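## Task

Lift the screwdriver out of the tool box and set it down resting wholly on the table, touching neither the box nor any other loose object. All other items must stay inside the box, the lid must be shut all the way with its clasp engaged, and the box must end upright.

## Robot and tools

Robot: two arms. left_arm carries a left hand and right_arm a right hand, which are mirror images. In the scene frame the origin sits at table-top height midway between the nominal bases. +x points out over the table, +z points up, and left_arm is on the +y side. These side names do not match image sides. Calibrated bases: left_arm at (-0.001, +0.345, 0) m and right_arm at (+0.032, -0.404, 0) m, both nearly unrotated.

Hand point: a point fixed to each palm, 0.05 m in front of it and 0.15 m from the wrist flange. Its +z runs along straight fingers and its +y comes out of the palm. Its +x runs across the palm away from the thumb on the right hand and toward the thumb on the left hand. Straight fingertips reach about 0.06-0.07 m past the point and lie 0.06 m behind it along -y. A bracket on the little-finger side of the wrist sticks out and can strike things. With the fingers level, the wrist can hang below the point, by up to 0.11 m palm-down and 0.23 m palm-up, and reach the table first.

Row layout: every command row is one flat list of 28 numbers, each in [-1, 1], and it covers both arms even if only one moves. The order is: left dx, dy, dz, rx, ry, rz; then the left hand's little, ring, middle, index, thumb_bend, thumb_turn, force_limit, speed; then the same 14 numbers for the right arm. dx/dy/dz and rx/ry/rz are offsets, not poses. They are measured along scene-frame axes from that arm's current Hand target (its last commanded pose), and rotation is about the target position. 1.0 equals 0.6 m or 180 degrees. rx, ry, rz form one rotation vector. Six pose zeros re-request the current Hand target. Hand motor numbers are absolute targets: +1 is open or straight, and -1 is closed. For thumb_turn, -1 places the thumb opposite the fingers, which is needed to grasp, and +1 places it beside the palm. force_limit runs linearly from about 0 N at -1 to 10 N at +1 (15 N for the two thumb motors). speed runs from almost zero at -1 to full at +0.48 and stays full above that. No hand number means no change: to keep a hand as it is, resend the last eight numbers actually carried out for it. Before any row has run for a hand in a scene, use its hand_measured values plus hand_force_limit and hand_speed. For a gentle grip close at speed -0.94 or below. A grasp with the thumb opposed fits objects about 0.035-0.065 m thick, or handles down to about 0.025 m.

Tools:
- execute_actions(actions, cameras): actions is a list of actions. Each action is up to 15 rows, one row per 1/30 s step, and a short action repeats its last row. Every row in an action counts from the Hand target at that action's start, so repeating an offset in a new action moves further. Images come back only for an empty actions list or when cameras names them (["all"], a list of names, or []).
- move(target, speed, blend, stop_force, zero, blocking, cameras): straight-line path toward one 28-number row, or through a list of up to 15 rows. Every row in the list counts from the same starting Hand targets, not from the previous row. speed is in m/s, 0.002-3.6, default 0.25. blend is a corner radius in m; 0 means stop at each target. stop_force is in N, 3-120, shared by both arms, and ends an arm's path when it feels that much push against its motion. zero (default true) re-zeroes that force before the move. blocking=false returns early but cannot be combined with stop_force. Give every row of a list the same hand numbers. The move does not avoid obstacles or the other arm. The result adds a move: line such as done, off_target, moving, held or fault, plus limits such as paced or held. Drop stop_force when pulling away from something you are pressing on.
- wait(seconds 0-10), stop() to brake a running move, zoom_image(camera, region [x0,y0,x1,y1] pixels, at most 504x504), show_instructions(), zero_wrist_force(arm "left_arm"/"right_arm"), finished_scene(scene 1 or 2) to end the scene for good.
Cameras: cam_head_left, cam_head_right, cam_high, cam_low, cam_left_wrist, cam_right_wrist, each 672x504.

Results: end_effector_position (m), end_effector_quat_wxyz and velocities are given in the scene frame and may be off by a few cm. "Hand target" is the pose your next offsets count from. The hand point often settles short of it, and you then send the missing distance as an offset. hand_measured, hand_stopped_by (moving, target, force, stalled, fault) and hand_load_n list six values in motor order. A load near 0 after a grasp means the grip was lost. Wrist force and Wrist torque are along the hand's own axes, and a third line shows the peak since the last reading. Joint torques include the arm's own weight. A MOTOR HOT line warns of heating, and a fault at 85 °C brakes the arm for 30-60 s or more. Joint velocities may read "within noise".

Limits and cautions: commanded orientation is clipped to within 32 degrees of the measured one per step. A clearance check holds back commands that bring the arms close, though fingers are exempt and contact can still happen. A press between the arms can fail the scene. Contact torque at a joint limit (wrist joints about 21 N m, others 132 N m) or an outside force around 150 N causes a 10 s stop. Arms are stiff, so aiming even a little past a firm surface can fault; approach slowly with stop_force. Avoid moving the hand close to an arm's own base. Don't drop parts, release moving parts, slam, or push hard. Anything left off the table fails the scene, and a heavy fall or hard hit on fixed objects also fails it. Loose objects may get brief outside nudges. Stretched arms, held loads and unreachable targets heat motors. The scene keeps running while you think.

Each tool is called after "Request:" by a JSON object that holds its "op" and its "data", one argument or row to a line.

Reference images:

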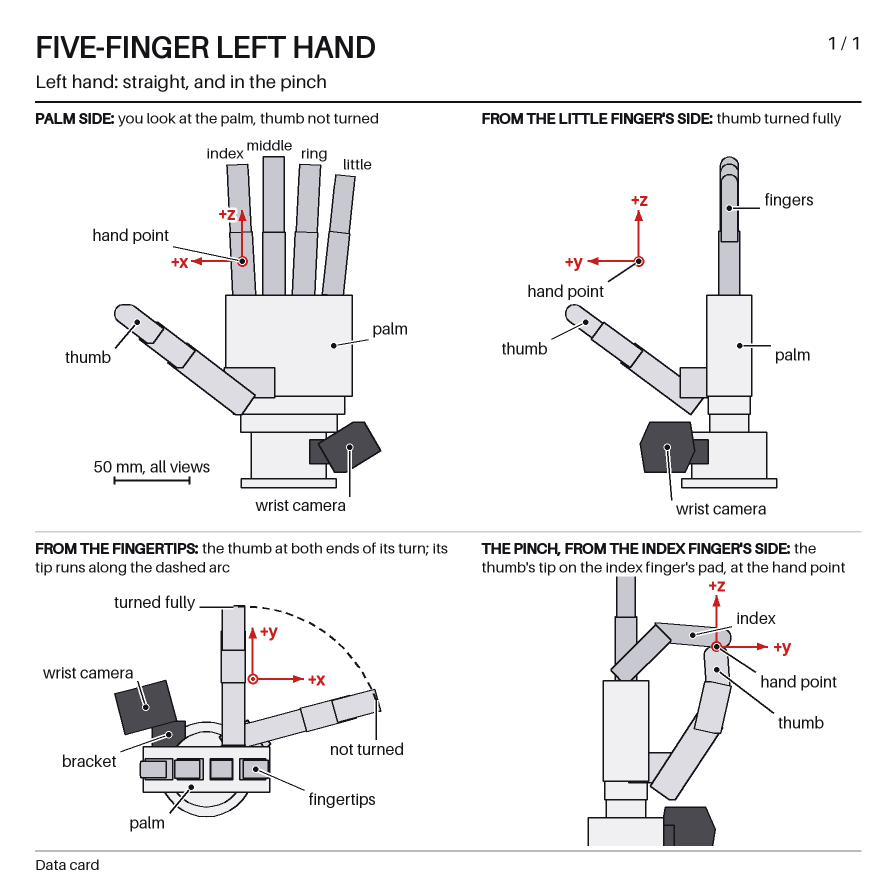

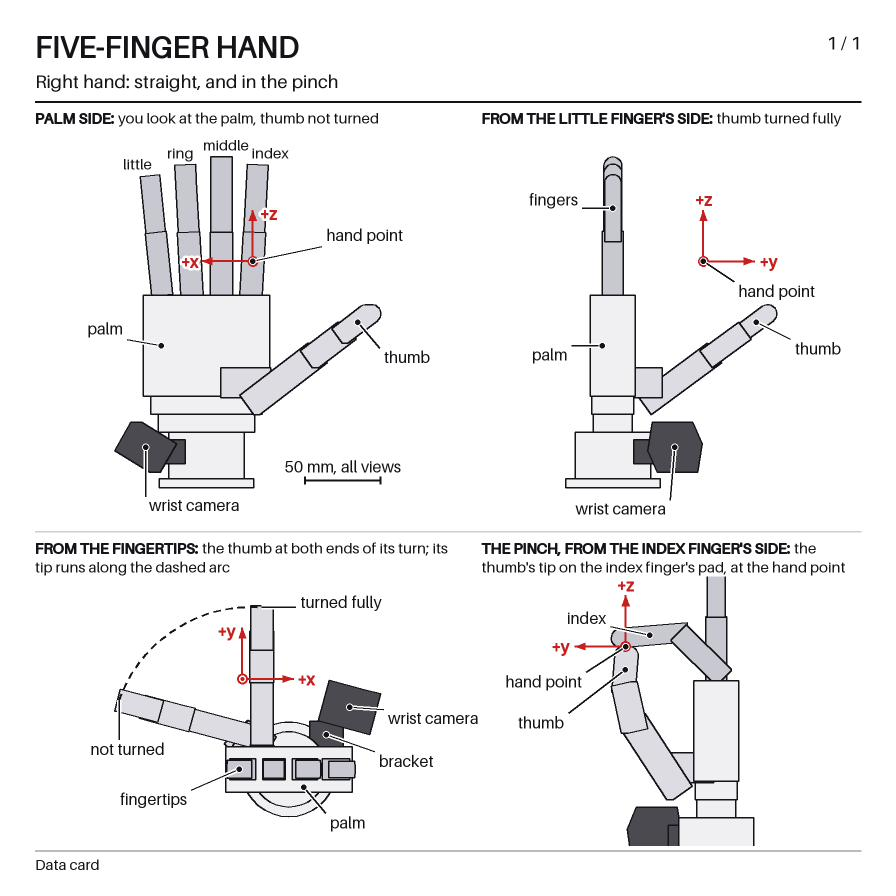

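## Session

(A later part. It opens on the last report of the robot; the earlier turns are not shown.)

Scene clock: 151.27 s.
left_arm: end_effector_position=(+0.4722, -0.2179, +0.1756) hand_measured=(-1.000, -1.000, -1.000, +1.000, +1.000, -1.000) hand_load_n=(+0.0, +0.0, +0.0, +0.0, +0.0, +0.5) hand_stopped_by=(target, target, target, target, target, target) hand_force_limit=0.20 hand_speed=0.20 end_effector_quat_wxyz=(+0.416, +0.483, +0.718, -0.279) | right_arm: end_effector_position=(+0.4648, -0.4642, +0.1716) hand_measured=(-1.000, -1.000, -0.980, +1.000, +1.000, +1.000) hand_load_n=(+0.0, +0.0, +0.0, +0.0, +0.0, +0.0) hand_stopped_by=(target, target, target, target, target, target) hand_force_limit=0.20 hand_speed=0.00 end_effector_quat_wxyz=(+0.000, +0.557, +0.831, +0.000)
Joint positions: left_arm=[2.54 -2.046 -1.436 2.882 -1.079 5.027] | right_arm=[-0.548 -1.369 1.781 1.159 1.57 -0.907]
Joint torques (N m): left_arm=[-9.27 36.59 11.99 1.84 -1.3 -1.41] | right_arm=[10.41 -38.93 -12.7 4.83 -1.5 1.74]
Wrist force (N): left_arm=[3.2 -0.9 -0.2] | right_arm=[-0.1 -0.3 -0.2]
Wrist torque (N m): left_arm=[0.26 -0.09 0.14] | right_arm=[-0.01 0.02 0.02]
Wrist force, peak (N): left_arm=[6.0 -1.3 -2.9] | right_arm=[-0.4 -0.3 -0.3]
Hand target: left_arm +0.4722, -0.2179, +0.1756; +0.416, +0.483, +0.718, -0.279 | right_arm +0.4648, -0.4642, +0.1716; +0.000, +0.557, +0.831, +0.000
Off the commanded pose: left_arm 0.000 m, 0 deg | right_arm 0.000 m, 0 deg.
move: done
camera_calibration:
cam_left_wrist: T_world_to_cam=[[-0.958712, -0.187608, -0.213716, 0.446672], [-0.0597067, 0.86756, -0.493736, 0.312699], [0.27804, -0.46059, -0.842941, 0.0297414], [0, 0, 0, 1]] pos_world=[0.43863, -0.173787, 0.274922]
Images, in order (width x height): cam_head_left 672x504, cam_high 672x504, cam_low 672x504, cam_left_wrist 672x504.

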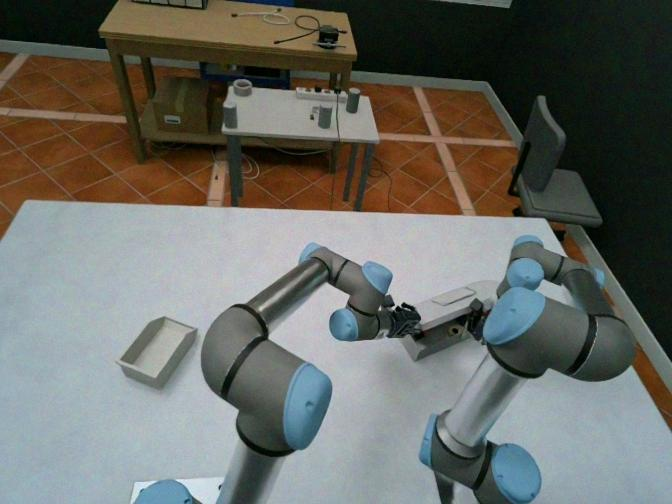

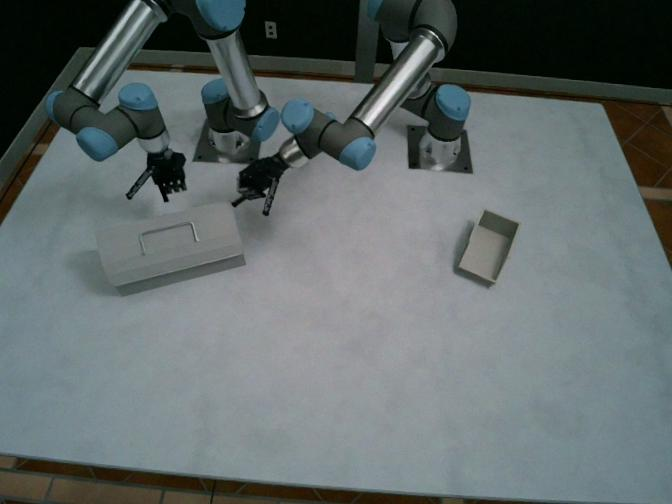

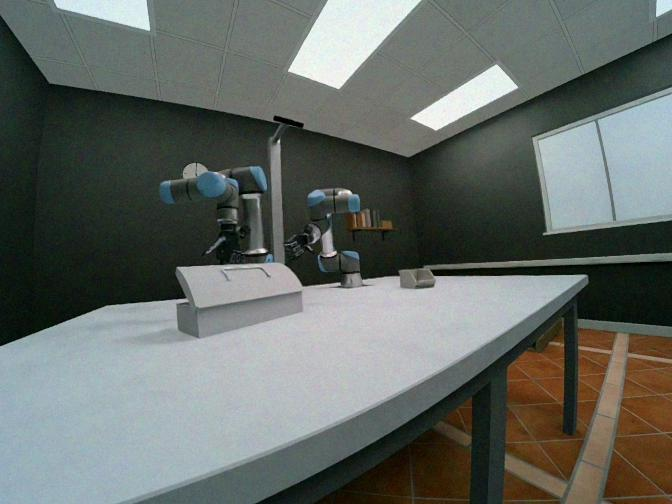

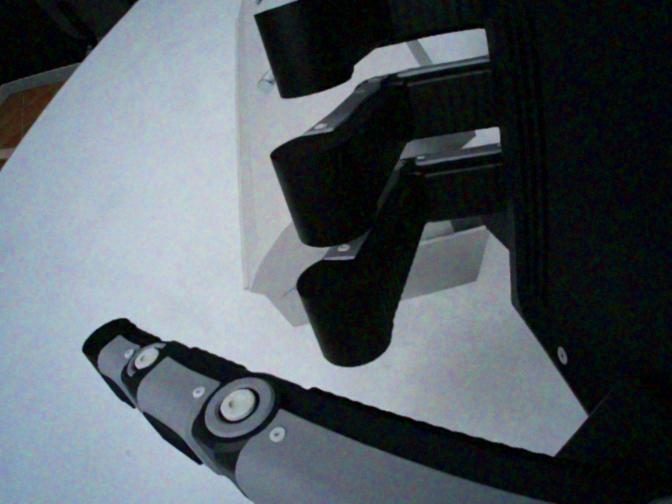

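Request:
{"op": "move", "data": {
  "target": [
    [0.0281,0.0115,0.039,0,0,0,-1,-1,-1,1,1,-1,0.2,0.2,0,0,0,0,0,0,-1,-1,-0.98,1,1,1,0.2,0],
    [0.0865,0.0355,0.073,0,0,0,-1,-1,-1,1,1,-1,0.2,0.2,0,0,0,0,0,0,-1,-1,-0.98,1,1,1,0.2,0],
    [0.129,0.053,0.083,0,0,0,-1,-1,-1,1,1,-1,0.2,0.2,0,0,0,0,0,0,-1,-1,-0.98,1,1,1,0.2,0],
    [0.169,0.0694,0.0818,0,0,0,-1,-1,-1,1,1,-1,0.2,0.2,0,0,0,0,0,0,-1,-1,-0.98,1,1,1,0.2,0]
  ],
  "speed": [0.08,0.08,0.06,0.04],
  "blend": 0.01,
  "stop_force": 14,
  "cameras": ["cam_high","cam_left_wrist","cam_right_wrist","cam_low"]
}}

Request:
{"op": "zoom_image", "data": {
  "camera": "cam_high",
  "region": [90, 120, 290, 300]
}}

Scene clock: 155.33 s.
left_arm: end_effector_position=(+0.5736, -0.1763, +0.2247) hand_measured=(-1.000, -1.000, -1.000, +1.000, +1.000, -1.000) hand_load_n=(+0.0, +0.0, +0.0, +0.0, +0.0, +0.5) hand_stopped_by=(target, target, target, target, target, target) hand_force_limit=0.20 hand_speed=0.20 end_effector_quat_wxyz=(+0.416, +0.483, +0.718, -0.279) | right_arm: end_effector_position=(+0.4648, -0.4642, +0.1716) hand_measured=(-1.000, -1.000, -0.980, +1.000, +1.000, +1.000) hand_load_n=(+0.0, +0.0, +0.0, +0.0, +0.0, +0.0) hand_stopped_by=(target, target, target, target, target, target) hand_force_limit=0.20 hand_speed=0.00 end_effector_quat_wxyz=(+0.000, +0.557, +0.831, +0.000)
Joint positions: left_arm=[2.704 -2.136 -1.176 2.651 -0.946 5.141] | right_arm=[-0.548 -1.369 1.781 1.159 1.57 -0.907]
Joint torques (N m): left_arm=[-10.17 52.06 10.12 1.57 -1.04 -1.48] | right_arm=[9.3 -38.98 -13.36 4.6 -1.29 1.77]
Wrist force (N): left_arm=[0.9 0.7 0.4] | right_arm=[-0.1 -0.3 -0.1]
Wrist torque (N m): left_arm=[0.14 -0.16 0.00] | right_arm=[-0.01 0.03 0.03]
Wrist force, peak (N): left_arm=[4.1 -2.2 0.0] | right_arm=[-0.5 -0.3 -0.2]
Hand target: left_arm +0.5736, -0.1763, +0.2247; +0.416, +0.483, +0.718, -0.279 | right_arm +0.4648, -0.4642, +0.1716; +0.000, +0.557, +0.831, +0.000
Off the commanded pose: left_arm 0.000 m, 0 deg | right_arm 0.000 m, 0 deg.
move: done
camera_calibration:
cam_left_wrist: T_world_to_cam=[[-0.958733, -0.187647, -0.213588, 0.562167], [-0.0598006, 0.867545, -0.493751, 0.306872], [0.277948, -0.460603, -0.842965, 0.0621989], [0, 0, 0, 1]] pos_world=[0.540031, -0.132087, 0.324022]
cam_right_wrist: T_world_to_cam=[[0.823996, 0.565339, -0.0377037, -0.11002], [0.490852, -0.679023, 0.545886, -0.640827], [0.283009, -0.468315, -0.837011, -0.0894778], [0, 0, 0, 1]] pos_world=[0.43053, -0.414841, 0.270776]
Images, in order (width x height): cam_high 672x504, cam_low 672x504, cam_left_wrist 672x504, cam_right_wrist 672x504.

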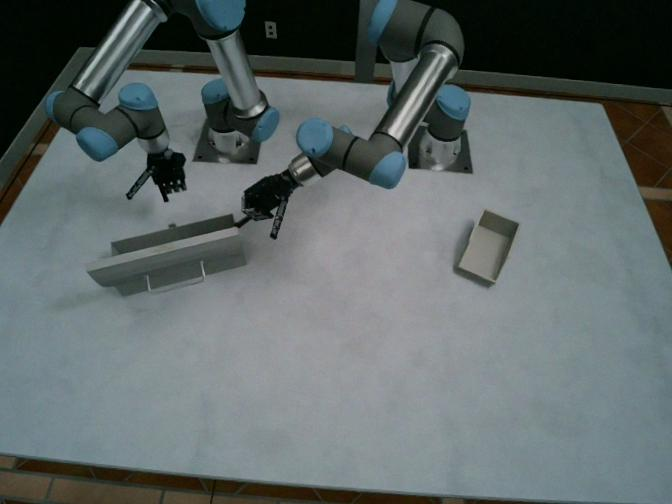

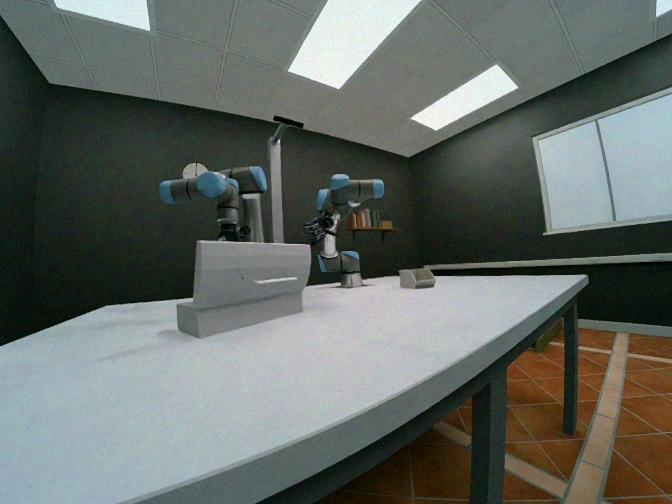

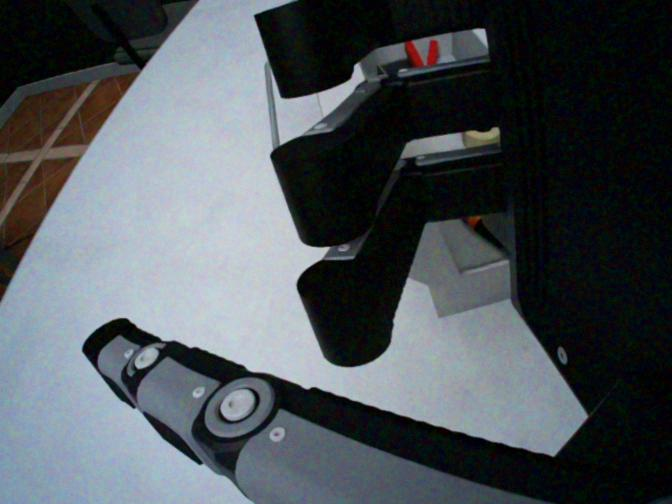

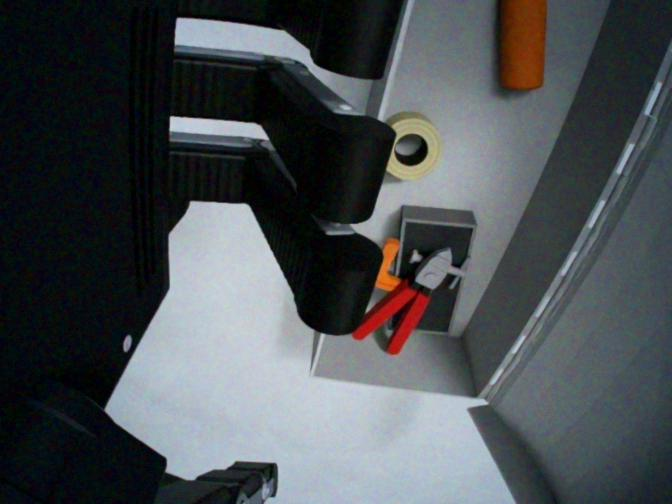

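Scaled by 2.520 from the camera's 672x504 image, which has a finer 960x720 frame.

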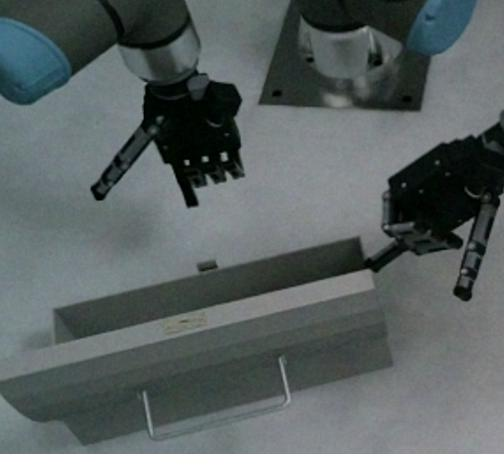

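Request:
{"op": "move", "data": {
  "target": [-0.0633,0.154,0.0,0,0,0,-1,-1,-1,1,1,-1,0.2,0.2,0.063,-0.154,0.08,0,0,0,-1,-1,-0.98,1,1,1,0.2,0],
  "speed": 0.25,
  "cameras": ["cam_right_wrist","cam_head_left","cam_head_right"]
}}

Scene clock: 156.57 s.
left_arm: end_effector_position=(+0.5356, -0.0839, +0.2247) hand_measured=(-1.000, -1.000, -1.000, +1.000, +1.000, -1.000) hand_load_n=(+0.0, +0.0, +0.0, +0.0, +0.5, +0.0) hand_stopped_by=(target, target, target, target, target, target) hand_force_limit=0.20 hand_speed=0.20 end_effector_quat_wxyz=(+0.416, +0.483, +0.718, -0.279) | right_arm: end_effector_position=(+0.5026, -0.5565, +0.2195) hand_measured=(-1.000, -1.000, -0.980, +1.000, +1.000, +1.000) hand_load_n=(+0.0, +0.0, +0.0, +0.0, -0.5, +0.0) hand_stopped_by=(target, target, target, target, target, target) hand_force_limit=0.20 hand_speed=0.00 end_effector_quat_wxyz=(+0.000, +0.557, +0.831, +0.000)
Joint positions: left_arm=[2.846 -1.944 -1.477 2.686 -0.837 5.258] | right_arm=[-0.696 -1.264 1.517 1.318 1.57 -1.055]
Joint torques (N m): left_arm=[4.21 42.14 21.48 -3.39 0.61 0.49] | right_arm=[-2.45 -38.56 -25.43 3.19 -1.68 -0.16]
Wrist force (N): left_arm=[1.0 0.4 0.5] | right_arm=[-0.3 -0.2 -0.2]
Wrist torque (N m): left_arm=[0.10 -0.18 0.01] | right_arm=[0.00 0.06 0.00]
Wrist force, peak (N): left_arm=[1.8 0.5 -1.3] | right_arm=[-2.0 -0.1 -1.0]
Hand target: left_arm +0.5356, -0.0839, +0.2247; +0.416, +0.483, +0.718, -0.279 | right_arm +0.5026, -0.5566, +0.2196; +0.000, +0.557, +0.831, +0.000
Off the commanded pose: left_arm 0.000 m, 0 deg | right_arm 0.000 m, 0 deg.
move: done
camera_calibration:
cam_right_wrist: T_world_to_cam=[[0.824038, 0.565281, -0.0376579, -0.087244], [0.490782, -0.679072, 0.545889, -0.748195], [0.283008, -0.468315, -0.837011, -0.103308], [0, 0, 0, 1]] pos_world=[0.46833, -0.507141, 0.318676]
Images, in order (width x height): cam_head_left 672x504, cam_head_right 672x504, cam_right_wrist 672x504.

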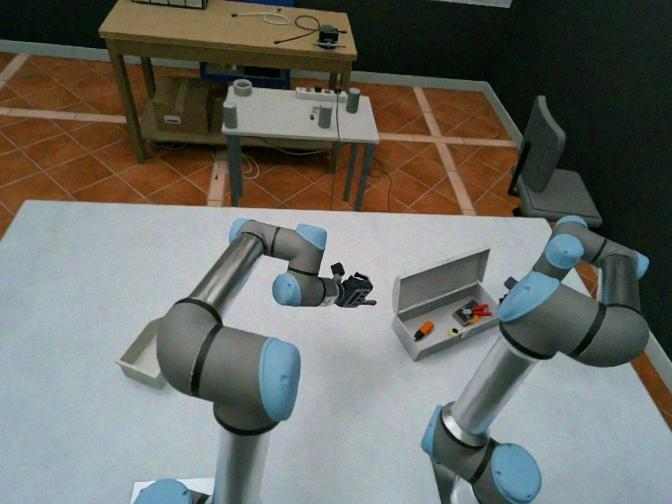

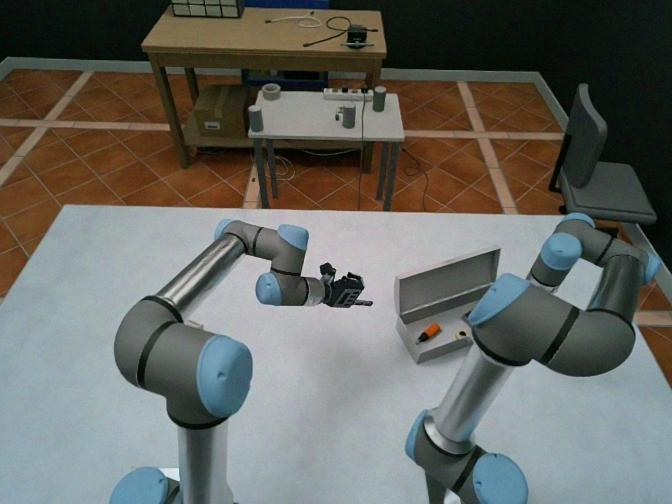

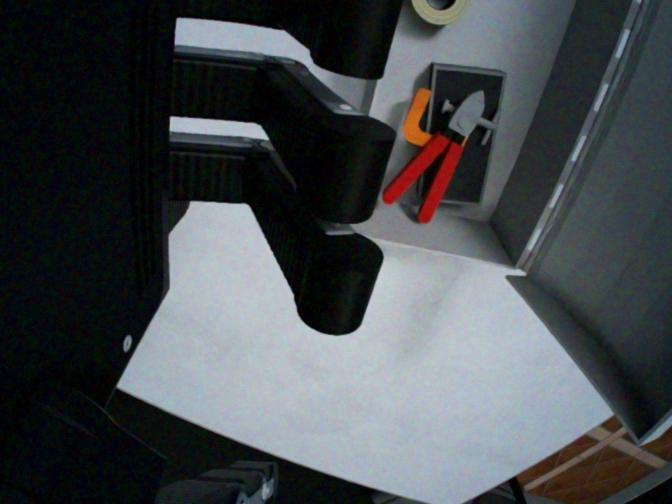

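Request:
{"op": "zoom_image", "data": {
  "camera": "cam_head_left",
  "region": [380, 240, 520, 370]
}}

Request:
{"op": "zoom_image", "data": {
  "camera": "cam_head_right",
  "region": [380, 240, 520, 370]
}}

Request:
{"op": "move", "data": {
  "target": [0,0,0,0,0,0,-1,-1,-1,1,1,-1,0.2,0.2,-0.1,0.244,0,0,0,0,1,1,1,1,1,1,0.2,0],
  "speed": 0.3,
  "cameras": ["cam_right_wrist"]
}}

Scaled by 3.600 from the camera's 672x504 image, which has a finer 960x720 frame.

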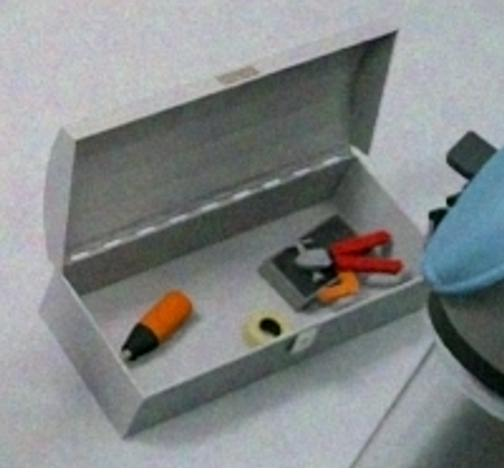

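Scaled by 3.600 from the camera's 672x504 image, which has a finer 960x720 frame.

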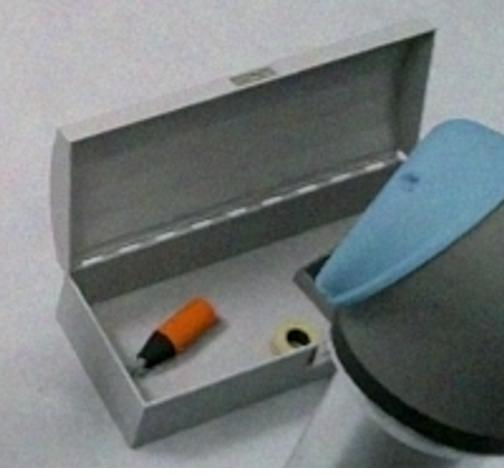

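Scene clock: 157.93 s.
left_arm: end_effector_position=(+0.5356, -0.0839, +0.2247) hand_measured=(-1.000, -1.000, -1.000, +1.000, +1.000, -1.000) hand_load_n=(+0.0, +0.0, +0.0, +0.0, +0.0, +0.5) hand_stopped_by=(target, target, target, target, target, target) hand_force_limit=0.20 hand_speed=0.20 end_effector_quat_wxyz=(+0.416, +0.483, +0.718, -0.279) | right_arm: end_effector_position=(+0.4427, -0.4103, +0.2196) hand_measured=(+1.000, +1.000, +1.000, +1.000, +1.000, +1.000) hand_load_n=(+0.0, +0.0, +0.0, +0.5, +0.0, +0.0) hand_stopped_by=(target, target, target, target, target, target) hand_force_limit=0.20 hand_speed=0.00 end_effector_quat_wxyz=(+0.000, +0.557, +0.831, +0.000)
Joint positions: left_arm=[2.846 -1.944 -1.477 2.686 -0.837 5.258] | right_arm=[-0.432 -1.473 1.772 1.271 1.57 -0.791]
Joint torques (N m): left_arm=[8.38 44.3 9.9 -3.35 2.62 1.89] | right_arm=[7.67 -31.71 -14.4 4.75 -0.43 1.77]
Wrist force (N): left_arm=[0.8 0.3 0.1] | right_arm=[0.0 -0.2 -0.1]
Wrist torque (N m): left_arm=[0.10 -0.16 0.01] | right_arm=[0.00 0.02 -0.14]
Wrist force, peak (N): left_arm=[1.3 0.7 0.6] | right_arm=[-2.3 0.0 -0.1]
Hand target: left_arm +0.5356, -0.0839, +0.2247; +0.416, +0.483, +0.718, -0.279 | right_arm +0.4426, -0.4102, +0.2196; +0.000, +0.557, +0.831, +0.000
Off the commanded pose: left_arm 0.000 m, 0 deg | right_arm 0.000 m, 0 deg.
move: done
camera_calibration:
cam_right_wrist: T_world_to_cam=[[0.823929, 0.565432, -0.0377769, -0.120362], [0.490964, -0.678946, 0.545882, -0.619481], [0.283011, -0.468315, -0.83701, -0.0177303], [0, 0, 0, 1]] pos_world=[0.40833, -0.360841, 0.318776]
Images, in order (width x height): cam_right_wrist 672x504.

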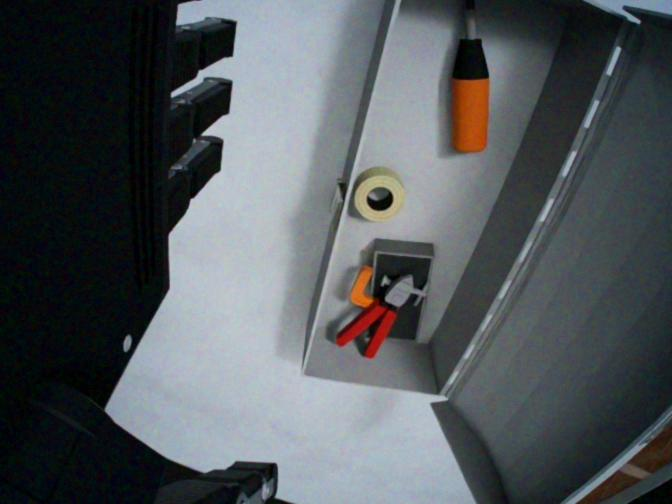

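Request:
{"op": "move", "data": {
  "target": [
    [0,0,0,0,0,0,-1,-1,-1,1,1,-1,0.2,0.2,0.04,0.034,0.067,0,0,-0.44,-1,-1,0.25,0.3,0.83,-1,0.2,0.2],
    [0,0,0,0,0,0,-1,-1,-1,1,1,-1,0.2,0.2,0.079,0.067,0.067,0,0,-0.887,-1,-1,0.25,0.3,0.83,-1,0.2,0.2]
  ],
  "speed": 0.8,
  "blend": 0.02
}}

Request:
{"op": "move", "data": {
  "target": [0,0,0,0,0,0,-1,-1,-1,1,1,-1,0.2,0.2,0.0243,0.022,-0.266,0.2219,-0.2413,0,-1,-1,0.25,0.3,0.83,-1,0.2,0.2],
  "speed": 0.3,
  "cameras": ["cam_right_wrist","cam_head_left","cam_high"]
}}

Scene clock: 163.37 s.
left_arm: end_effector_position=(+0.5356, -0.0839, +0.2247) hand_measured=(-1.000, -1.000, -1.000, +1.000, +1.000, -1.000) hand_load_n=(+0.0, +0.0, +0.0, +0.0, +0.0, +0.5) hand_stopped_by=(target, target, target, target, target, target) hand_force_limit=0.20 hand_speed=0.20 end_effector_quat_wxyz=(+0.416, +0.483, +0.718, -0.279) | right_arm: end_effector_position=(+0.4900, -0.3701, +0.2598) hand_measured=(-1.000, -1.000, +0.250, +0.300, +0.830, -1.000) hand_load_n=(+0.5, +0.0, +0.0, +0.0, +0.0, +0.0) hand_stopped_by=(target, target, target, target, target, target) hand_force_limit=0.20 hand_speed=0.20 end_effector_quat_wxyz=(+0.000, +0.916, -0.401, +0.000)
Joint positions: left_arm=[2.846 -1.944 -1.477 2.686 -0.837 5.258] | right_arm=[-0.188 -1.035 1.081 1.525 1.571 2.24]
Joint torques (N m): left_arm=[8.32 44.28 9.93 -2.96 2.64 1.63] | right_arm=[10.69 -57.8 -14.54 1.2 0.52 1.82]
Wrist force (N): left_arm=[1.0 0.4 -0.1] | right_arm=[-0.2 -0.6 0.0]
Wrist torque (N m): left_arm=[0.12 -0.20 0.02] | right_arm=[-0.04 0.03 -0.16]
Wrist force, peak (N): left_arm=[1.5 0.9 0.1] | right_arm=[-0.1 -0.8 0.2]
Hand target: left_arm +0.5356, -0.0839, +0.2247; +0.416, +0.483, +0.718, -0.279 | right_arm +0.4900, -0.3700, +0.2598; +0.000, +0.916, -0.401, +0.000
Off the commanded pose: left_arm 0.000 m, 0 deg | right_arm 0.000 m, 0 deg.
move: done

Scene clock: 165.60 s.
left_arm: end_effector_position=(+0.5356, -0.0839, +0.2247) hand_measured=(-1.000, -1.000, -1.000, +1.000, +1.000, -1.000) hand_load_n=(+0.0, +0.0, +0.0, +0.0, +0.0, +0.5) hand_stopped_by=(target, target, target, target, target, target) hand_force_limit=0.20 hand_speed=0.20 end_effector_quat_wxyz=(+0.416, +0.483, +0.718, -0.279) | right_arm: end_effector_position=(+0.5046, -0.3568, +0.1002) hand_measured=(-1.000, -1.000, +0.250, +0.300, +0.830, -1.000) hand_load_n=(+0.0, +0.0, +0.0, +0.0, +0.0, +0.0) hand_stopped_by=(target, target, target, target, target, target) hand_force_limit=0.20 hand_speed=0.20 end_effector_quat_wxyz=(-0.451, +0.797, -0.349, +0.198)
Joint positions: left_arm=[2.846 -1.944 -1.477 2.686 -0.837 5.258] | right_arm=[-0.668 -1.229 1.927 0.568 0.571 1.927]
Joint torques (N m): left_arm=[8.66 43.42 9.47 -2.77 2.51 1.59] | right_arm=[1.43 -37.45 -12.33 0.88 -2.95 0.97]
Wrist force (N): left_arm=[0.7 0.4 0.0] | right_arm=[-0.7 -1.3 -0.1]
Wrist torque (N m): left_arm=[0.12 -0.14 -0.01] | right_arm=[-0.15 0.13 -0.04]
Wrist force, peak (N): left_arm=[1.3 0.8 0.5] | right_arm=[-0.7 -1.5 0.0]
Hand target: left_arm +0.5356, -0.0839, +0.2247; +0.416, +0.483, +0.718, -0.279 | right_arm +0.5046, -0.3568, +0.1002; -0.451, +0.797, -0.349, +0.198
Off the commanded pose: left_arm 0.000 m, 0 deg | right_arm 0.000 m, 0 deg.
move: done
camera_calibration:
cam_right_wrist: T_world_to_cam=[[-0.203888, -0.47391, -0.856644, 0.0237461], [-0.970306, 0.214137, 0.112477, 0.551017], [0.130135, 0.85414, -0.503498, 0.405399], [0, 0, 0, 1]] pos_world=[0.48674, -0.453007, 0.162483]
Images, in order (width x height): cam_head_left 672x504, cam_high 672x504, cam_right_wrist 672x504.

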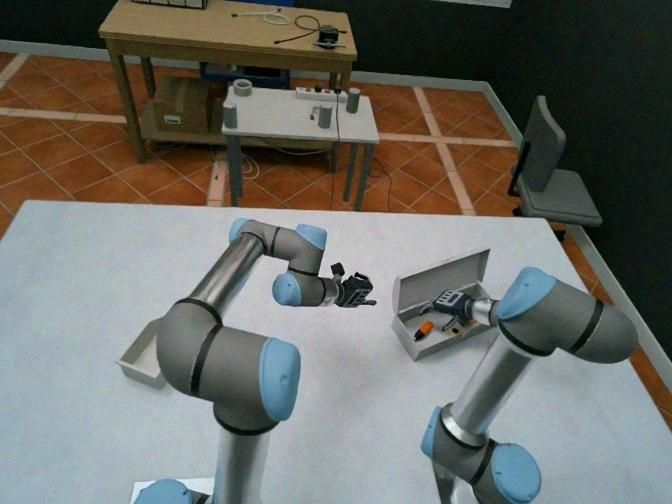

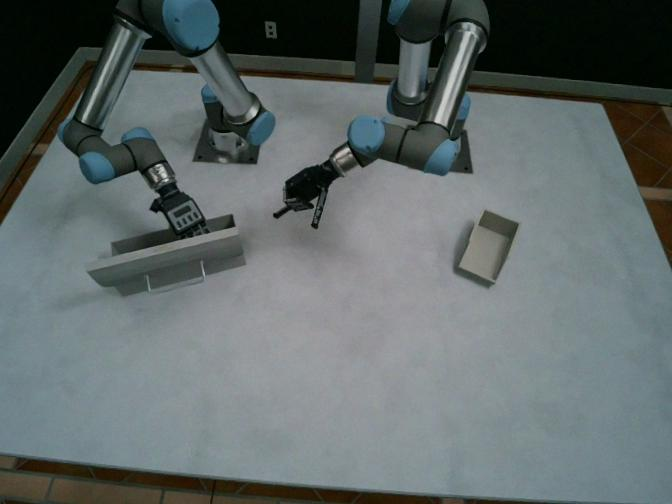

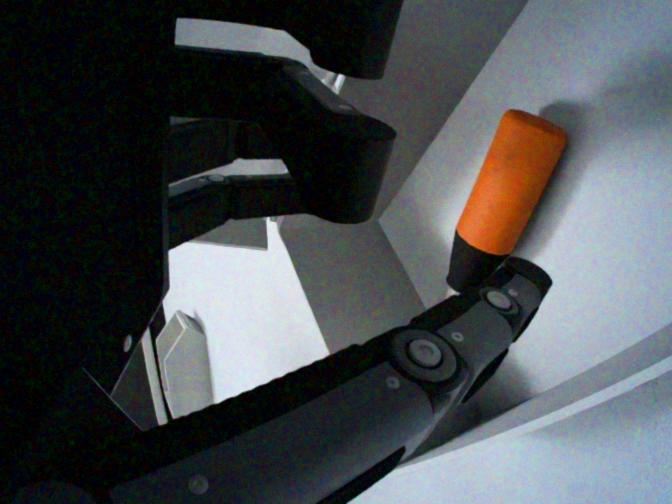

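Request:
{"op": "move", "data": {
  "target": [0,0,0,0,0,0,-1,-1,-1,1,1,-1,0.2,0.2,0.0057,0.0052,-0.09,0,0,0.0167,-1,-1,0.25,0.3,0.83,-1,0.2,0.2],
  "speed": 0.15
}}

Request:
{"op": "move", "data": {
  "target": [0,0,0,0,0,0,-1,-1,-1,1,1,-1,0.2,0.2,0,0,-0.035,0,0,0,-1,-1,0.25,0.3,0.83,-1,0.2,0.2],
  "speed": 0.02,
  "stop_force": 3,
  "cameras": ["cam_right_wrist","cam_head_left"]
}}

Scene clock: 167.70 s.
left_arm: end_effector_position=(+0.5356, -0.0839, +0.2247) hand_measured=(-1.000, -1.000, -1.000, +1.000, +1.000, -1.000) hand_load_n=(+0.0, +0.0, +0.0, +0.0, +0.0, +0.0) hand_stopped_by=(target, target, target, target, target, target) hand_force_limit=0.20 hand_speed=0.20 end_effector_quat_wxyz=(+0.416, +0.483, +0.718, -0.279) | right_arm: end_effector_position=(+0.5081, -0.3536, +0.0463) hand_measured=(-1.000, -1.000, +0.250, +0.300, +0.830, -1.000) hand_load_n=(+0.0, +0.0, +0.0, -0.5, +0.0, +0.0) hand_stopped_by=(target, target, target, target, target, target) hand_force_limit=0.20 hand_speed=0.20 end_effector_quat_wxyz=(-0.456, +0.806, -0.328, +0.186)
Joint positions: left_arm=[2.846 -1.944 -1.477 2.686 -0.837 5.258] | right_arm=[-0.655 -1.099 1.932 0.493 0.56 1.856]
Joint torques (N m): left_arm=[8.21 43.5 9.38 -2.63 2.54 1.53] | right_arm=[-6.98 -31.61 -12.59 3.56 -0.25 0.95]
Wrist force (N): left_arm=[1.0 0.4 0.5] | right_arm=[-0.7 -1.4 0.0]
Wrist torque (N m): left_arm=[0.09 -0.17 0.02] | right_arm=[-0.19 0.13 -0.06]
Wrist force, peak (N): left_arm=[1.0 0.9 0.5] | right_arm=[-0.8 -2.5 -1.0]
Hand target: left_arm +0.5356, -0.0839, +0.2247; +0.416, +0.483, +0.718, -0.279 | right_arm +0.5080, -0.3537, +0.0462; -0.456, +0.806, -0.328, +0.186
Off the commanded pose: left_arm 0.000 m, 0 deg | right_arm 0.000 m, 0 deg.
move: done

Scene clock: 169.53 s.
left_arm: end_effector_position=(+0.5356, -0.0839, +0.2247) hand_measured=(-1.000, -1.000, -1.000, +1.000, +1.000, -1.000) hand_load_n=(+0.0, +0.0, +0.0, +0.0, +0.0, +0.0) hand_stopped_by=(target, target, target, target, target, target) hand_force_limit=0.20 hand_speed=0.20 end_effector_quat_wxyz=(+0.416, +0.483, +0.718, -0.279) | right_arm: end_effector_position=(+0.5080, -0.3537, +0.0270) hand_measured=(-1.000, -1.000, +0.250, +0.300, +0.830, -1.000) hand_load_n=(+0.0, +0.0, +0.0, +0.0, +0.0, -1.0) hand_stopped_by=(target, target, target, target, target, target) hand_force_limit=0.20 hand_speed=0.20 end_effector_quat_wxyz=(-0.456, +0.806, -0.328, +0.186)
Joint positions: left_arm=[2.846 -1.944 -1.477 2.686 -0.837 5.258] | right_arm=[-0.655 -1.063 1.942 0.447 0.56 1.856]
Joint torques (N m): left_arm=[8.75 43.68 9.88 -2.51 2.43 1.52] | right_arm=[-5 -46.75 -18.57 2.22 0.01 -1.91]
Wrist force (N): left_arm=[1.0 0.3 0.3] | right_arm=[0.0 -3.8 -1.8]
Wrist torque (N m): left_arm=[0.09 -0.18 0.01] | right_arm=[-0.35 0.12 -0.27]
Wrist force, peak (N): left_arm=[1.3 0.4 0.4] | right_arm=[-0.7 -17.1 -10.5]
Hand target: left_arm +0.5356, -0.0839, +0.2247; +0.416, +0.483, +0.718, -0.279 | right_arm +0.5080, -0.3537, +0.0270; -0.456, +0.806, -0.328, +0.186 (not the last commanded pose)
Off the commanded pose: left_arm 0.000 m, 0 deg | right_arm 0.002 m, 0 deg.
move: contact (right_arm)
camera_calibration:
cam_right_wrist: T_world_to_cam=[[-0.17856, -0.483907, -0.856709, -0.0532791], [-0.980238, 0.162833, 0.112331, 0.548751], [0.0851423, 0.859837, -0.503419, 0.390269], [0, 0, 0, 1]] pos_world=[0.495164, -0.450704, 0.0891823]
Images, in order (width x height): cam_head_left 672x504, cam_right_wrist 672x504.

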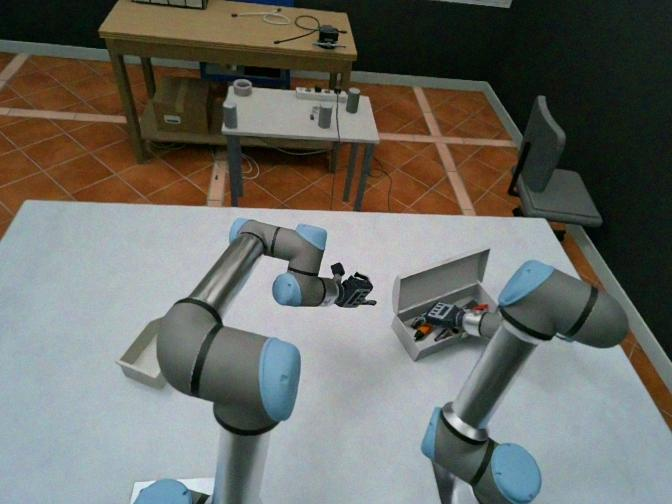

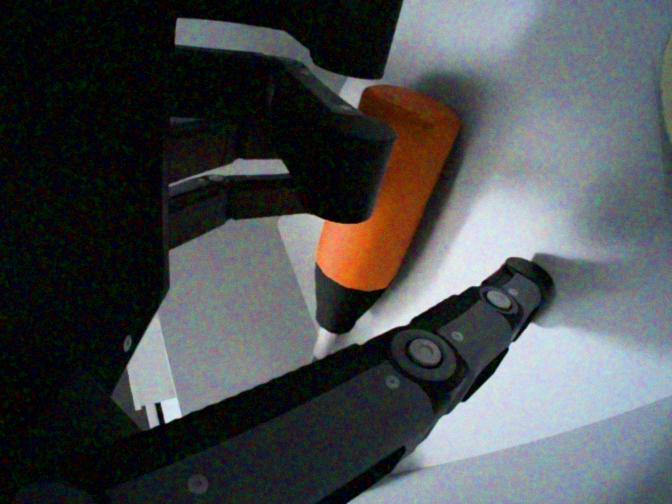

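Request:
{"op": "execute_actions", "data": {
  "actions": [
    [[0,0,0,0,0,0,-1,-1,-1,1,1,-1,0.2,0.2,0,0,0.002,0,0,0,-1,-1,-0.3,-0.3,0.56,-1,-0.2,-0.6]],
    [[0,0,0,0,0,0,-1,-1,-1,1,1,-1,0.2,0.2,0,0,0.002,0,0,0,-1,-1,-0.3,-0.3,0.56,-1,-0.2,-0.6]]
  ],
  "cameras": ["cam_right_wrist"]
}}

Scene clock: 171.17 s.
left_arm: end_effector_position=(+0.5356, -0.0839, +0.2247) hand_measured=(-1.000, -1.000, -1.000, +1.000, +1.000, -1.000) hand_load_n=(+0.0, +0.0, +0.0, +0.0, +0.0, +0.5) hand_stopped_by=(target, target, target, target, target, target) hand_force_limit=0.20 hand_speed=0.20 end_effector_quat_wxyz=(+0.416, +0.483, +0.718, -0.279) | right_arm: end_effector_position=(+0.5080, -0.3537, +0.0294) hand_measured=(-1.000, -1.000, -0.150, -0.174, +0.612, -1.000) hand_load_n=(+0.0, +0.0, +5.0, +5.5, +10.5, -4.0) hand_stopped_by=(target, target, force, force, force, target) hand_force_limit=-0.20 hand_speed=-0.60 end_effector_quat_wxyz=(-0.456, +0.806, -0.328, +0.186)
Joint positions: left_arm=[2.846 -1.944 -1.477 2.686 -0.837 5.258] | right_arm=[-0.655 -1.067 1.941 0.453 0.56 1.856]
Joint torques (N m): left_arm=[7.89 43.64 9.43 -2.31 2.48 1.58] | right_arm=[4.41 -30.14 -17.28 0.79 -0.68 -1.66]
Wrist force (N): left_arm=[1.2 0.7 0.2] | right_arm=[-0.7 -0.8 0.0]
Wrist torque (N m): left_arm=[0.14 -0.21 0.02] | right_arm=[-0.13 0.13 -0.20]
Wrist force, peak (N): left_arm=[1.4 0.7 0.2] | right_arm=[-0.1 -4.0 -1.8]
Hand target: left_arm +0.5356, -0.0839, +0.2247; +0.416, +0.483, +0.718, -0.279 | right_arm +0.5080, -0.3537, +0.0294; -0.456, +0.806, -0.328, +0.186
Off the commanded pose: left_arm 0.000 m, 0 deg | right_arm 0.000 m, 0 deg.
Step readings (end_effector_position of left_arm | right_arm):
0: (+0.5356, -0.0839, +0.2247) | (+0.5080, -0.3537, +0.0270)
1: (+0.5356, -0.0839, +0.2247) | (+0.5080, -0.3537, +0.0270)
2: (+0.5356, -0.0839, +0.2247) | (+0.5081, -0.3537, +0.0273)
4: (+0.5356, -0.0839, +0.2247) | (+0.5080, -0.3537, +0.0281)
8: (+0.5356, -0.0839, +0.2247) | (+0.5080, -0.3537, +0.0283)
15: (+0.5356, -0.0839, +0.2247) | (+0.5080, -0.3537, +0.0282)
16: (+0.5356, -0.0839, +0.2247) | (+0.5080, -0.3537, +0.0282)
17: (+0.5356, -0.0839, +0.2247) | (+0.5080, -0.3537, +0.0285)
19: (+0.5356, -0.0839, +0.2247) | (+0.5080, -0.3537, +0.0292)
23: (+0.5356, -0.0839, +0.2247) | (+0.5080, -0.3536, +0.0294)
30: (+0.5356, -0.0839, +0.2247) | (+0.5080, -0.3537, +0.0294)
camera_calibration:
cam_right_wrist: T_world_to_cam=[[-0.178456, -0.483909, -0.856729, -0.0511883], [-0.980249, 0.162865, 0.112193, 0.548503], [0.0852405, 0.859829, -0.503416, 0.391475], [0, 0, 0, 1]] pos_world=[0.495165, -0.450704, 0.0916821]
Images, in order (width x height): cam_right_wrist 672x504.

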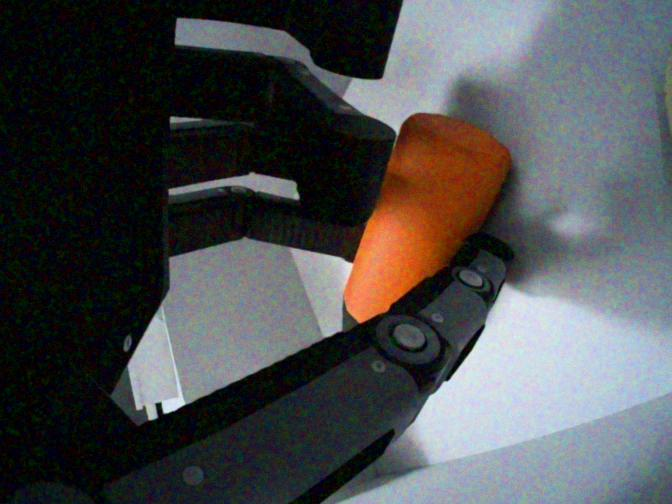

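Request:
{"op": "execute_actions", "data": {
  "actions": [
    [[0,0,0,0,0,0,-1,-1,-1,1,1,-1,0.2,0.2,0,0,0,0,0,0,-1,-1,-0.35,-0.35,0.5,-1,0.3,-0.8]],
    [[0,0,0,0,0,0,-1,-1,-1,1,1,-1,0.2,0.2,0,0,0,0,0,0,-1,-1,-0.35,-0.35,0.5,-1,0.3,-0.8]]
  ]
}}

Request:
{"op": "move", "data": {
  "target": [0,0,0,0,0,0,-1,-1,-1,1,1,-1,0.2,0.2,0,0,0.08,0,0,0,-1,-1,-0.35,-0.35,0.5,-1,0.3,-0.8],
  "speed": 0.05,
  "cameras": ["cam_right_wrist","cam_high"]
}}

Scene clock: 172.73 s.
left_arm: end_effector_position=(+0.5356, -0.0839, +0.2247) hand_measured=(-1.000, -1.000, -1.000, +1.000, +1.000, -1.000) hand_load_n=(+0.5, +0.0, +0.0, +0.0, +0.0, +0.0) hand_stopped_by=(target, target, target, target, target, target) hand_force_limit=0.20 hand_speed=0.20 end_effector_quat_wxyz=(+0.416, +0.483, +0.718, -0.279) | right_arm: end_effector_position=(+0.5080, -0.3537, +0.0294) hand_measured=(-1.000, -1.000, -0.166, -0.188, +0.612, -1.000) hand_load_n=(+0.0, +0.0, +8.5, +6.5, +14.5, -4.5) hand_stopped_by=(target, target, force, force, force, target) hand_force_limit=0.30 hand_speed=-0.80 end_effector_quat_wxyz=(-0.456, +0.806, -0.328, +0.186)
Joint positions: left_arm=[2.846 -1.944 -1.477 2.686 -0.837 5.258] | right_arm=[-0.655 -1.067 1.941 0.453 0.56 1.856]
Joint torques (N m): left_arm=[8.55 43.5 10.31 -2.35 2.49 1.54] | right_arm=[5.22 -28.57 -14.1 0.81 -1.86 -1.86]
Wrist force (N): left_arm=[0.5 0.3 0.1] | right_arm=[-0.6 -0.8 0.0]
Wrist torque (N m): left_arm=[0.10 -0.10 -0.02] | right_arm=[-0.13 0.13 -0.21]
Wrist force, peak (N): left_arm=[1.3 0.5 0.3] | right_arm=[-1.0 -0.9 0.2]
Hand target: left_arm +0.5356, -0.0839, +0.2247; +0.416, +0.483, +0.718, -0.279 | right_arm +0.5080, -0.3537, +0.0294; -0.456, +0.806, -0.328, +0.186
Off the commanded pose: left_arm 0.000 m, 0 deg | right_arm 0.000 m, 0 deg.
Step readings (end_effector_position of left_arm | right_arm):
0: (+0.5356, -0.0839, +0.2247) | (+0.5080, -0.3537, +0.0294)
1: (+0.5356, -0.0839, +0.2247) | (+0.5080, -0.3537, +0.0294)
2: (+0.5356, -0.0839, +0.2247) | (+0.5080, -0.3537, +0.0294)
4: (+0.5356, -0.0839, +0.2247) | (+0.5080, -0.3537, +0.0294)
8: (+0.5356, -0.0839, +0.2247) | (+0.5080, -0.3537, +0.0294)
15: (+0.5356, -0.0839, +0.2247) | (+0.5080, -0.3537, +0.0294)
16: (+0.5356, -0.0839, +0.2247) | (+0.5080, -0.3537, +0.0294)
17: (+0.5356, -0.0839, +0.2247) | (+0.5080, -0.3537, +0.0294)
19: (+0.5356, -0.0839, +0.2247) | (+0.5080, -0.3537, +0.0294)
23: (+0.5356, -0.0839, +0.2247) | (+0.5080, -0.3537, +0.0294)
30: (+0.5356, -0.0839, +0.2247) | (+0.5080, -0.3537, +0.0294)

Scene clock: 174.00 s.
left_arm: end_effector_position=(+0.5356, -0.0839, +0.2247) hand_measured=(-1.000, -1.000, -1.000, +1.000, +1.000, -1.000) hand_load_n=(-0.5, +0.0, +0.0, +0.0, +0.0, +0.0) hand_stopped_by=(target, target, target, target, target, target) hand_force_limit=0.20 hand_speed=0.20 end_effector_quat_wxyz=(+0.416, +0.483, +0.718, -0.279) | right_arm: end_effector_position=(+0.5081, -0.3537, +0.0775) hand_measured=(-1.000, -1.000, -0.166, -0.188, +0.612, -1.000) hand_load_n=(+0.0, +0.0, +8.5, +6.5, +14.5, -4.5) hand_stopped_by=(target, target, force, force, force, target) hand_force_limit=0.30 hand_speed=-0.80 end_effector_quat_wxyz=(-0.456, +0.806, -0.328, +0.186) end_effector_velocity=(+0.000, +0.000, -0.002) end_effector_angular_velocity=(-0.001, -0.001, +0.000)
Joint positions: left_arm=[2.846 -1.944 -1.477 2.686 -0.837 5.258] | right_arm=[-0.655 -1.155 1.912 0.57 0.56 1.856]
Joint velocities: left_arm=[within noise] | right_arm=[0 0.002 0.002 -0.005 0 0]
Joint torques (N m): left_arm=[8.4 43.54 10.61 -2.24 2.44 1.47] | right_arm=[-0.57 -29.36 -7.2 0.77 -2.85 -2.32]
Wrist force (N): left_arm=[1.0 0.3 0.3] | right_arm=[-0.5 -0.6 0.1]
Wrist torque (N m): left_arm=[0.08 -0.18 0.02] | right_arm=[-0.11 0.10 -0.17]
Wrist force, peak (N): left_arm=[1.2 0.7 0.4] | right_arm=[-0.6 -1.2 -0.1]
Hand target: left_arm +0.5356, -0.0839, +0.2247; +0.416, +0.483, +0.718, -0.279 | right_arm +0.5080, -0.3537, +0.0774; -0.456, +0.806, -0.328, +0.186
Off the commanded pose: left_arm 0.000 m, 0 deg | right_arm 0.000 m, 0 deg.
move: done
camera_calibration:
cam_right_wrist: T_world_to_cam=[[-0.178456, -0.483909, -0.856729, -0.0100475], [-0.980249, 0.162865, 0.112193, 0.543215], [0.0852405, 0.859829, -0.503416, 0.41563], [0, 0, 0, 1]] pos_world=[0.495265, -0.450704, 0.139682]
Images, in order (width x height): cam_high 672x504, cam_right_wrist 672x504.

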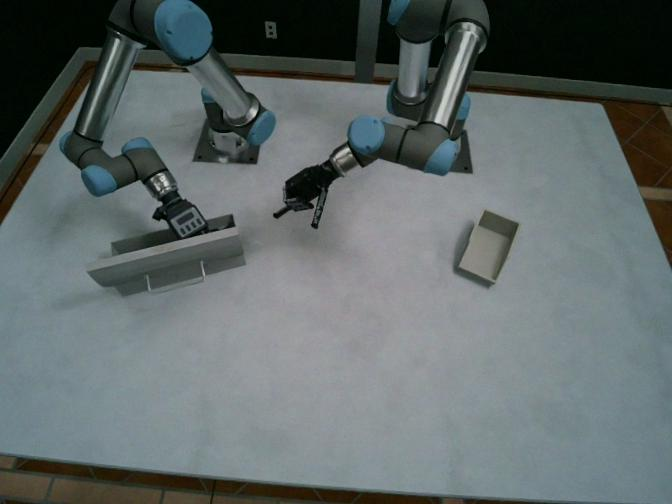

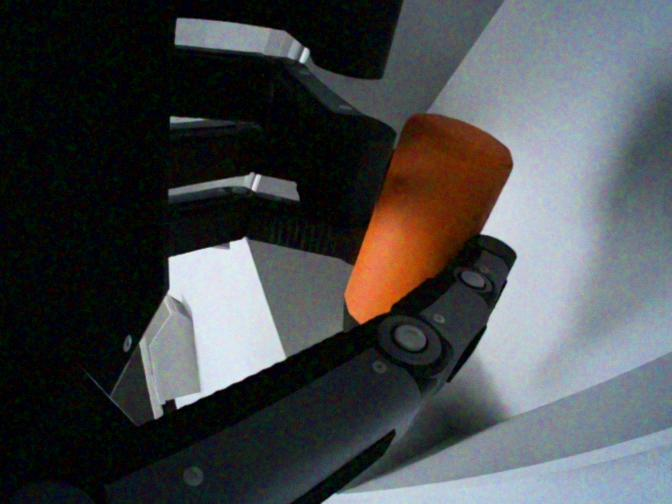

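Request:
{"op": "move", "data": {
  "target": [
    [0,0.1,0.05,0,0,0,-1,-1,-1,1,1,-1,0.2,0.2,0,0,0.1333,0,0,0,-1,-1,-0.35,-0.35,0.5,-1,0.3,-0.8],
    [-0.14,0.39,0.05,0,0,0,-1,-1,-1,1,1,-1,0.2,0.2,-0.2217,0.3228,0.1333,0,0,0,-1,-1,-0.35,-0.35,0.5,-1,0.3,-0.8]
  ],
  "speed": 0.2,
  "blend": 0.02,
  "cameras": ["cam_right_wrist","cam_high","cam_head_left"]
}}

Scene clock: 176.80 s.
left_arm: end_effector_position=(+0.4516, +0.1500, +0.2547) hand_measured=(-1.000, -1.000, -1.000, +1.000, +1.000, -1.000) hand_load_n=(+0.0, +0.0, +0.0, -0.5, +0.0, +0.5) hand_stopped_by=(target, target, target, target, target, target) hand_force_limit=0.20 hand_speed=0.20 end_effector_quat_wxyz=(+0.416, +0.483, +0.718, -0.279) | right_arm: end_effector_position=(+0.3750, -0.1600, +0.1574) hand_measured=(-1.000, -1.000, -0.166, -0.188, +0.612, -1.000) hand_load_n=(+0.0, +0.0, +8.5, +6.5, +15.0, -4.5) hand_stopped_by=(target, target, force, force, force, target) hand_force_limit=0.30 hand_speed=-0.80 end_effector_quat_wxyz=(-0.456, +0.806, -0.328, +0.186)
Joint positions: left_arm=[3.477 -1.663 -1.926 2.118 -0.524 6.169] | right_arm=[-0.216 -1.713 2.183 0.354 0.778 2.484]
Joint torques (N m): left_arm=[8.2 27.17 32.39 -2.81 -0.18 1.71] | right_arm=[8.05 -18.94 -18.89 0.51 -0.69 1.84]
Wrist force (N): left_arm=[1.1 0.5 0.2] | right_arm=[-0.6 -0.9 0.3]
Wrist torque (N m): left_arm=[0.13 -0.22 0.02] | right_arm=[-0.16 0.11 -0.20]
Wrist force, peak (N): left_arm=[1.9 0.2 -0.4] | right_arm=[-2.4 -1.3 0.4]
Hand target: left_arm +0.4516, +0.1501, +0.2547; +0.416, +0.483, +0.718, -0.279 | right_arm +0.3750, -0.1600, +0.1574; -0.456, +0.806, -0.328, +0.186
Off the commanded pose: left_arm 0.000 m, 0 deg | right_arm 0.000 m, 0 deg.
move: done
camera_calibration:
cam_right_wrist: T_world_to_cam=[[-0.178494, -0.483918, -0.856716, 0.128395], [-0.98025, 0.162799, 0.112274, 0.372199], [0.0851417, 0.859837, -0.50342, 0.300688], [0, 0, 0, 1]] pos_world=[0.362165, -0.257004, 0.219582]
Images, in order (width x height): cam_head_left 672x504, cam_high 672x504, cam_right_wrist 672x504.

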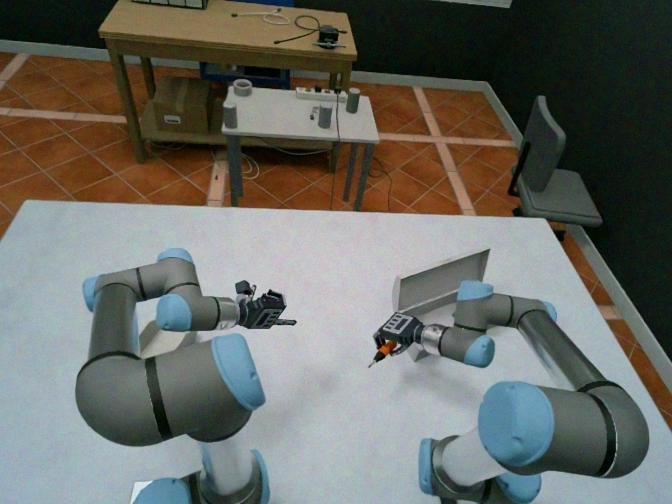

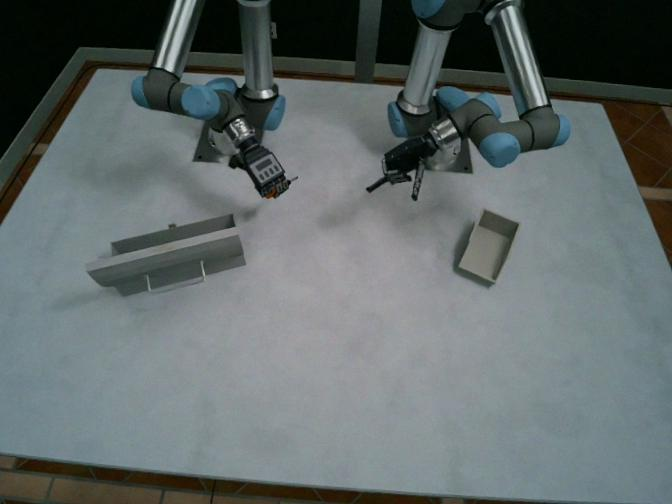

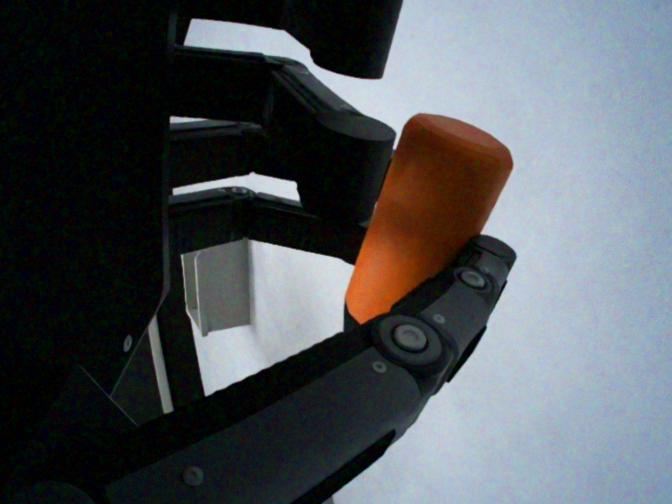

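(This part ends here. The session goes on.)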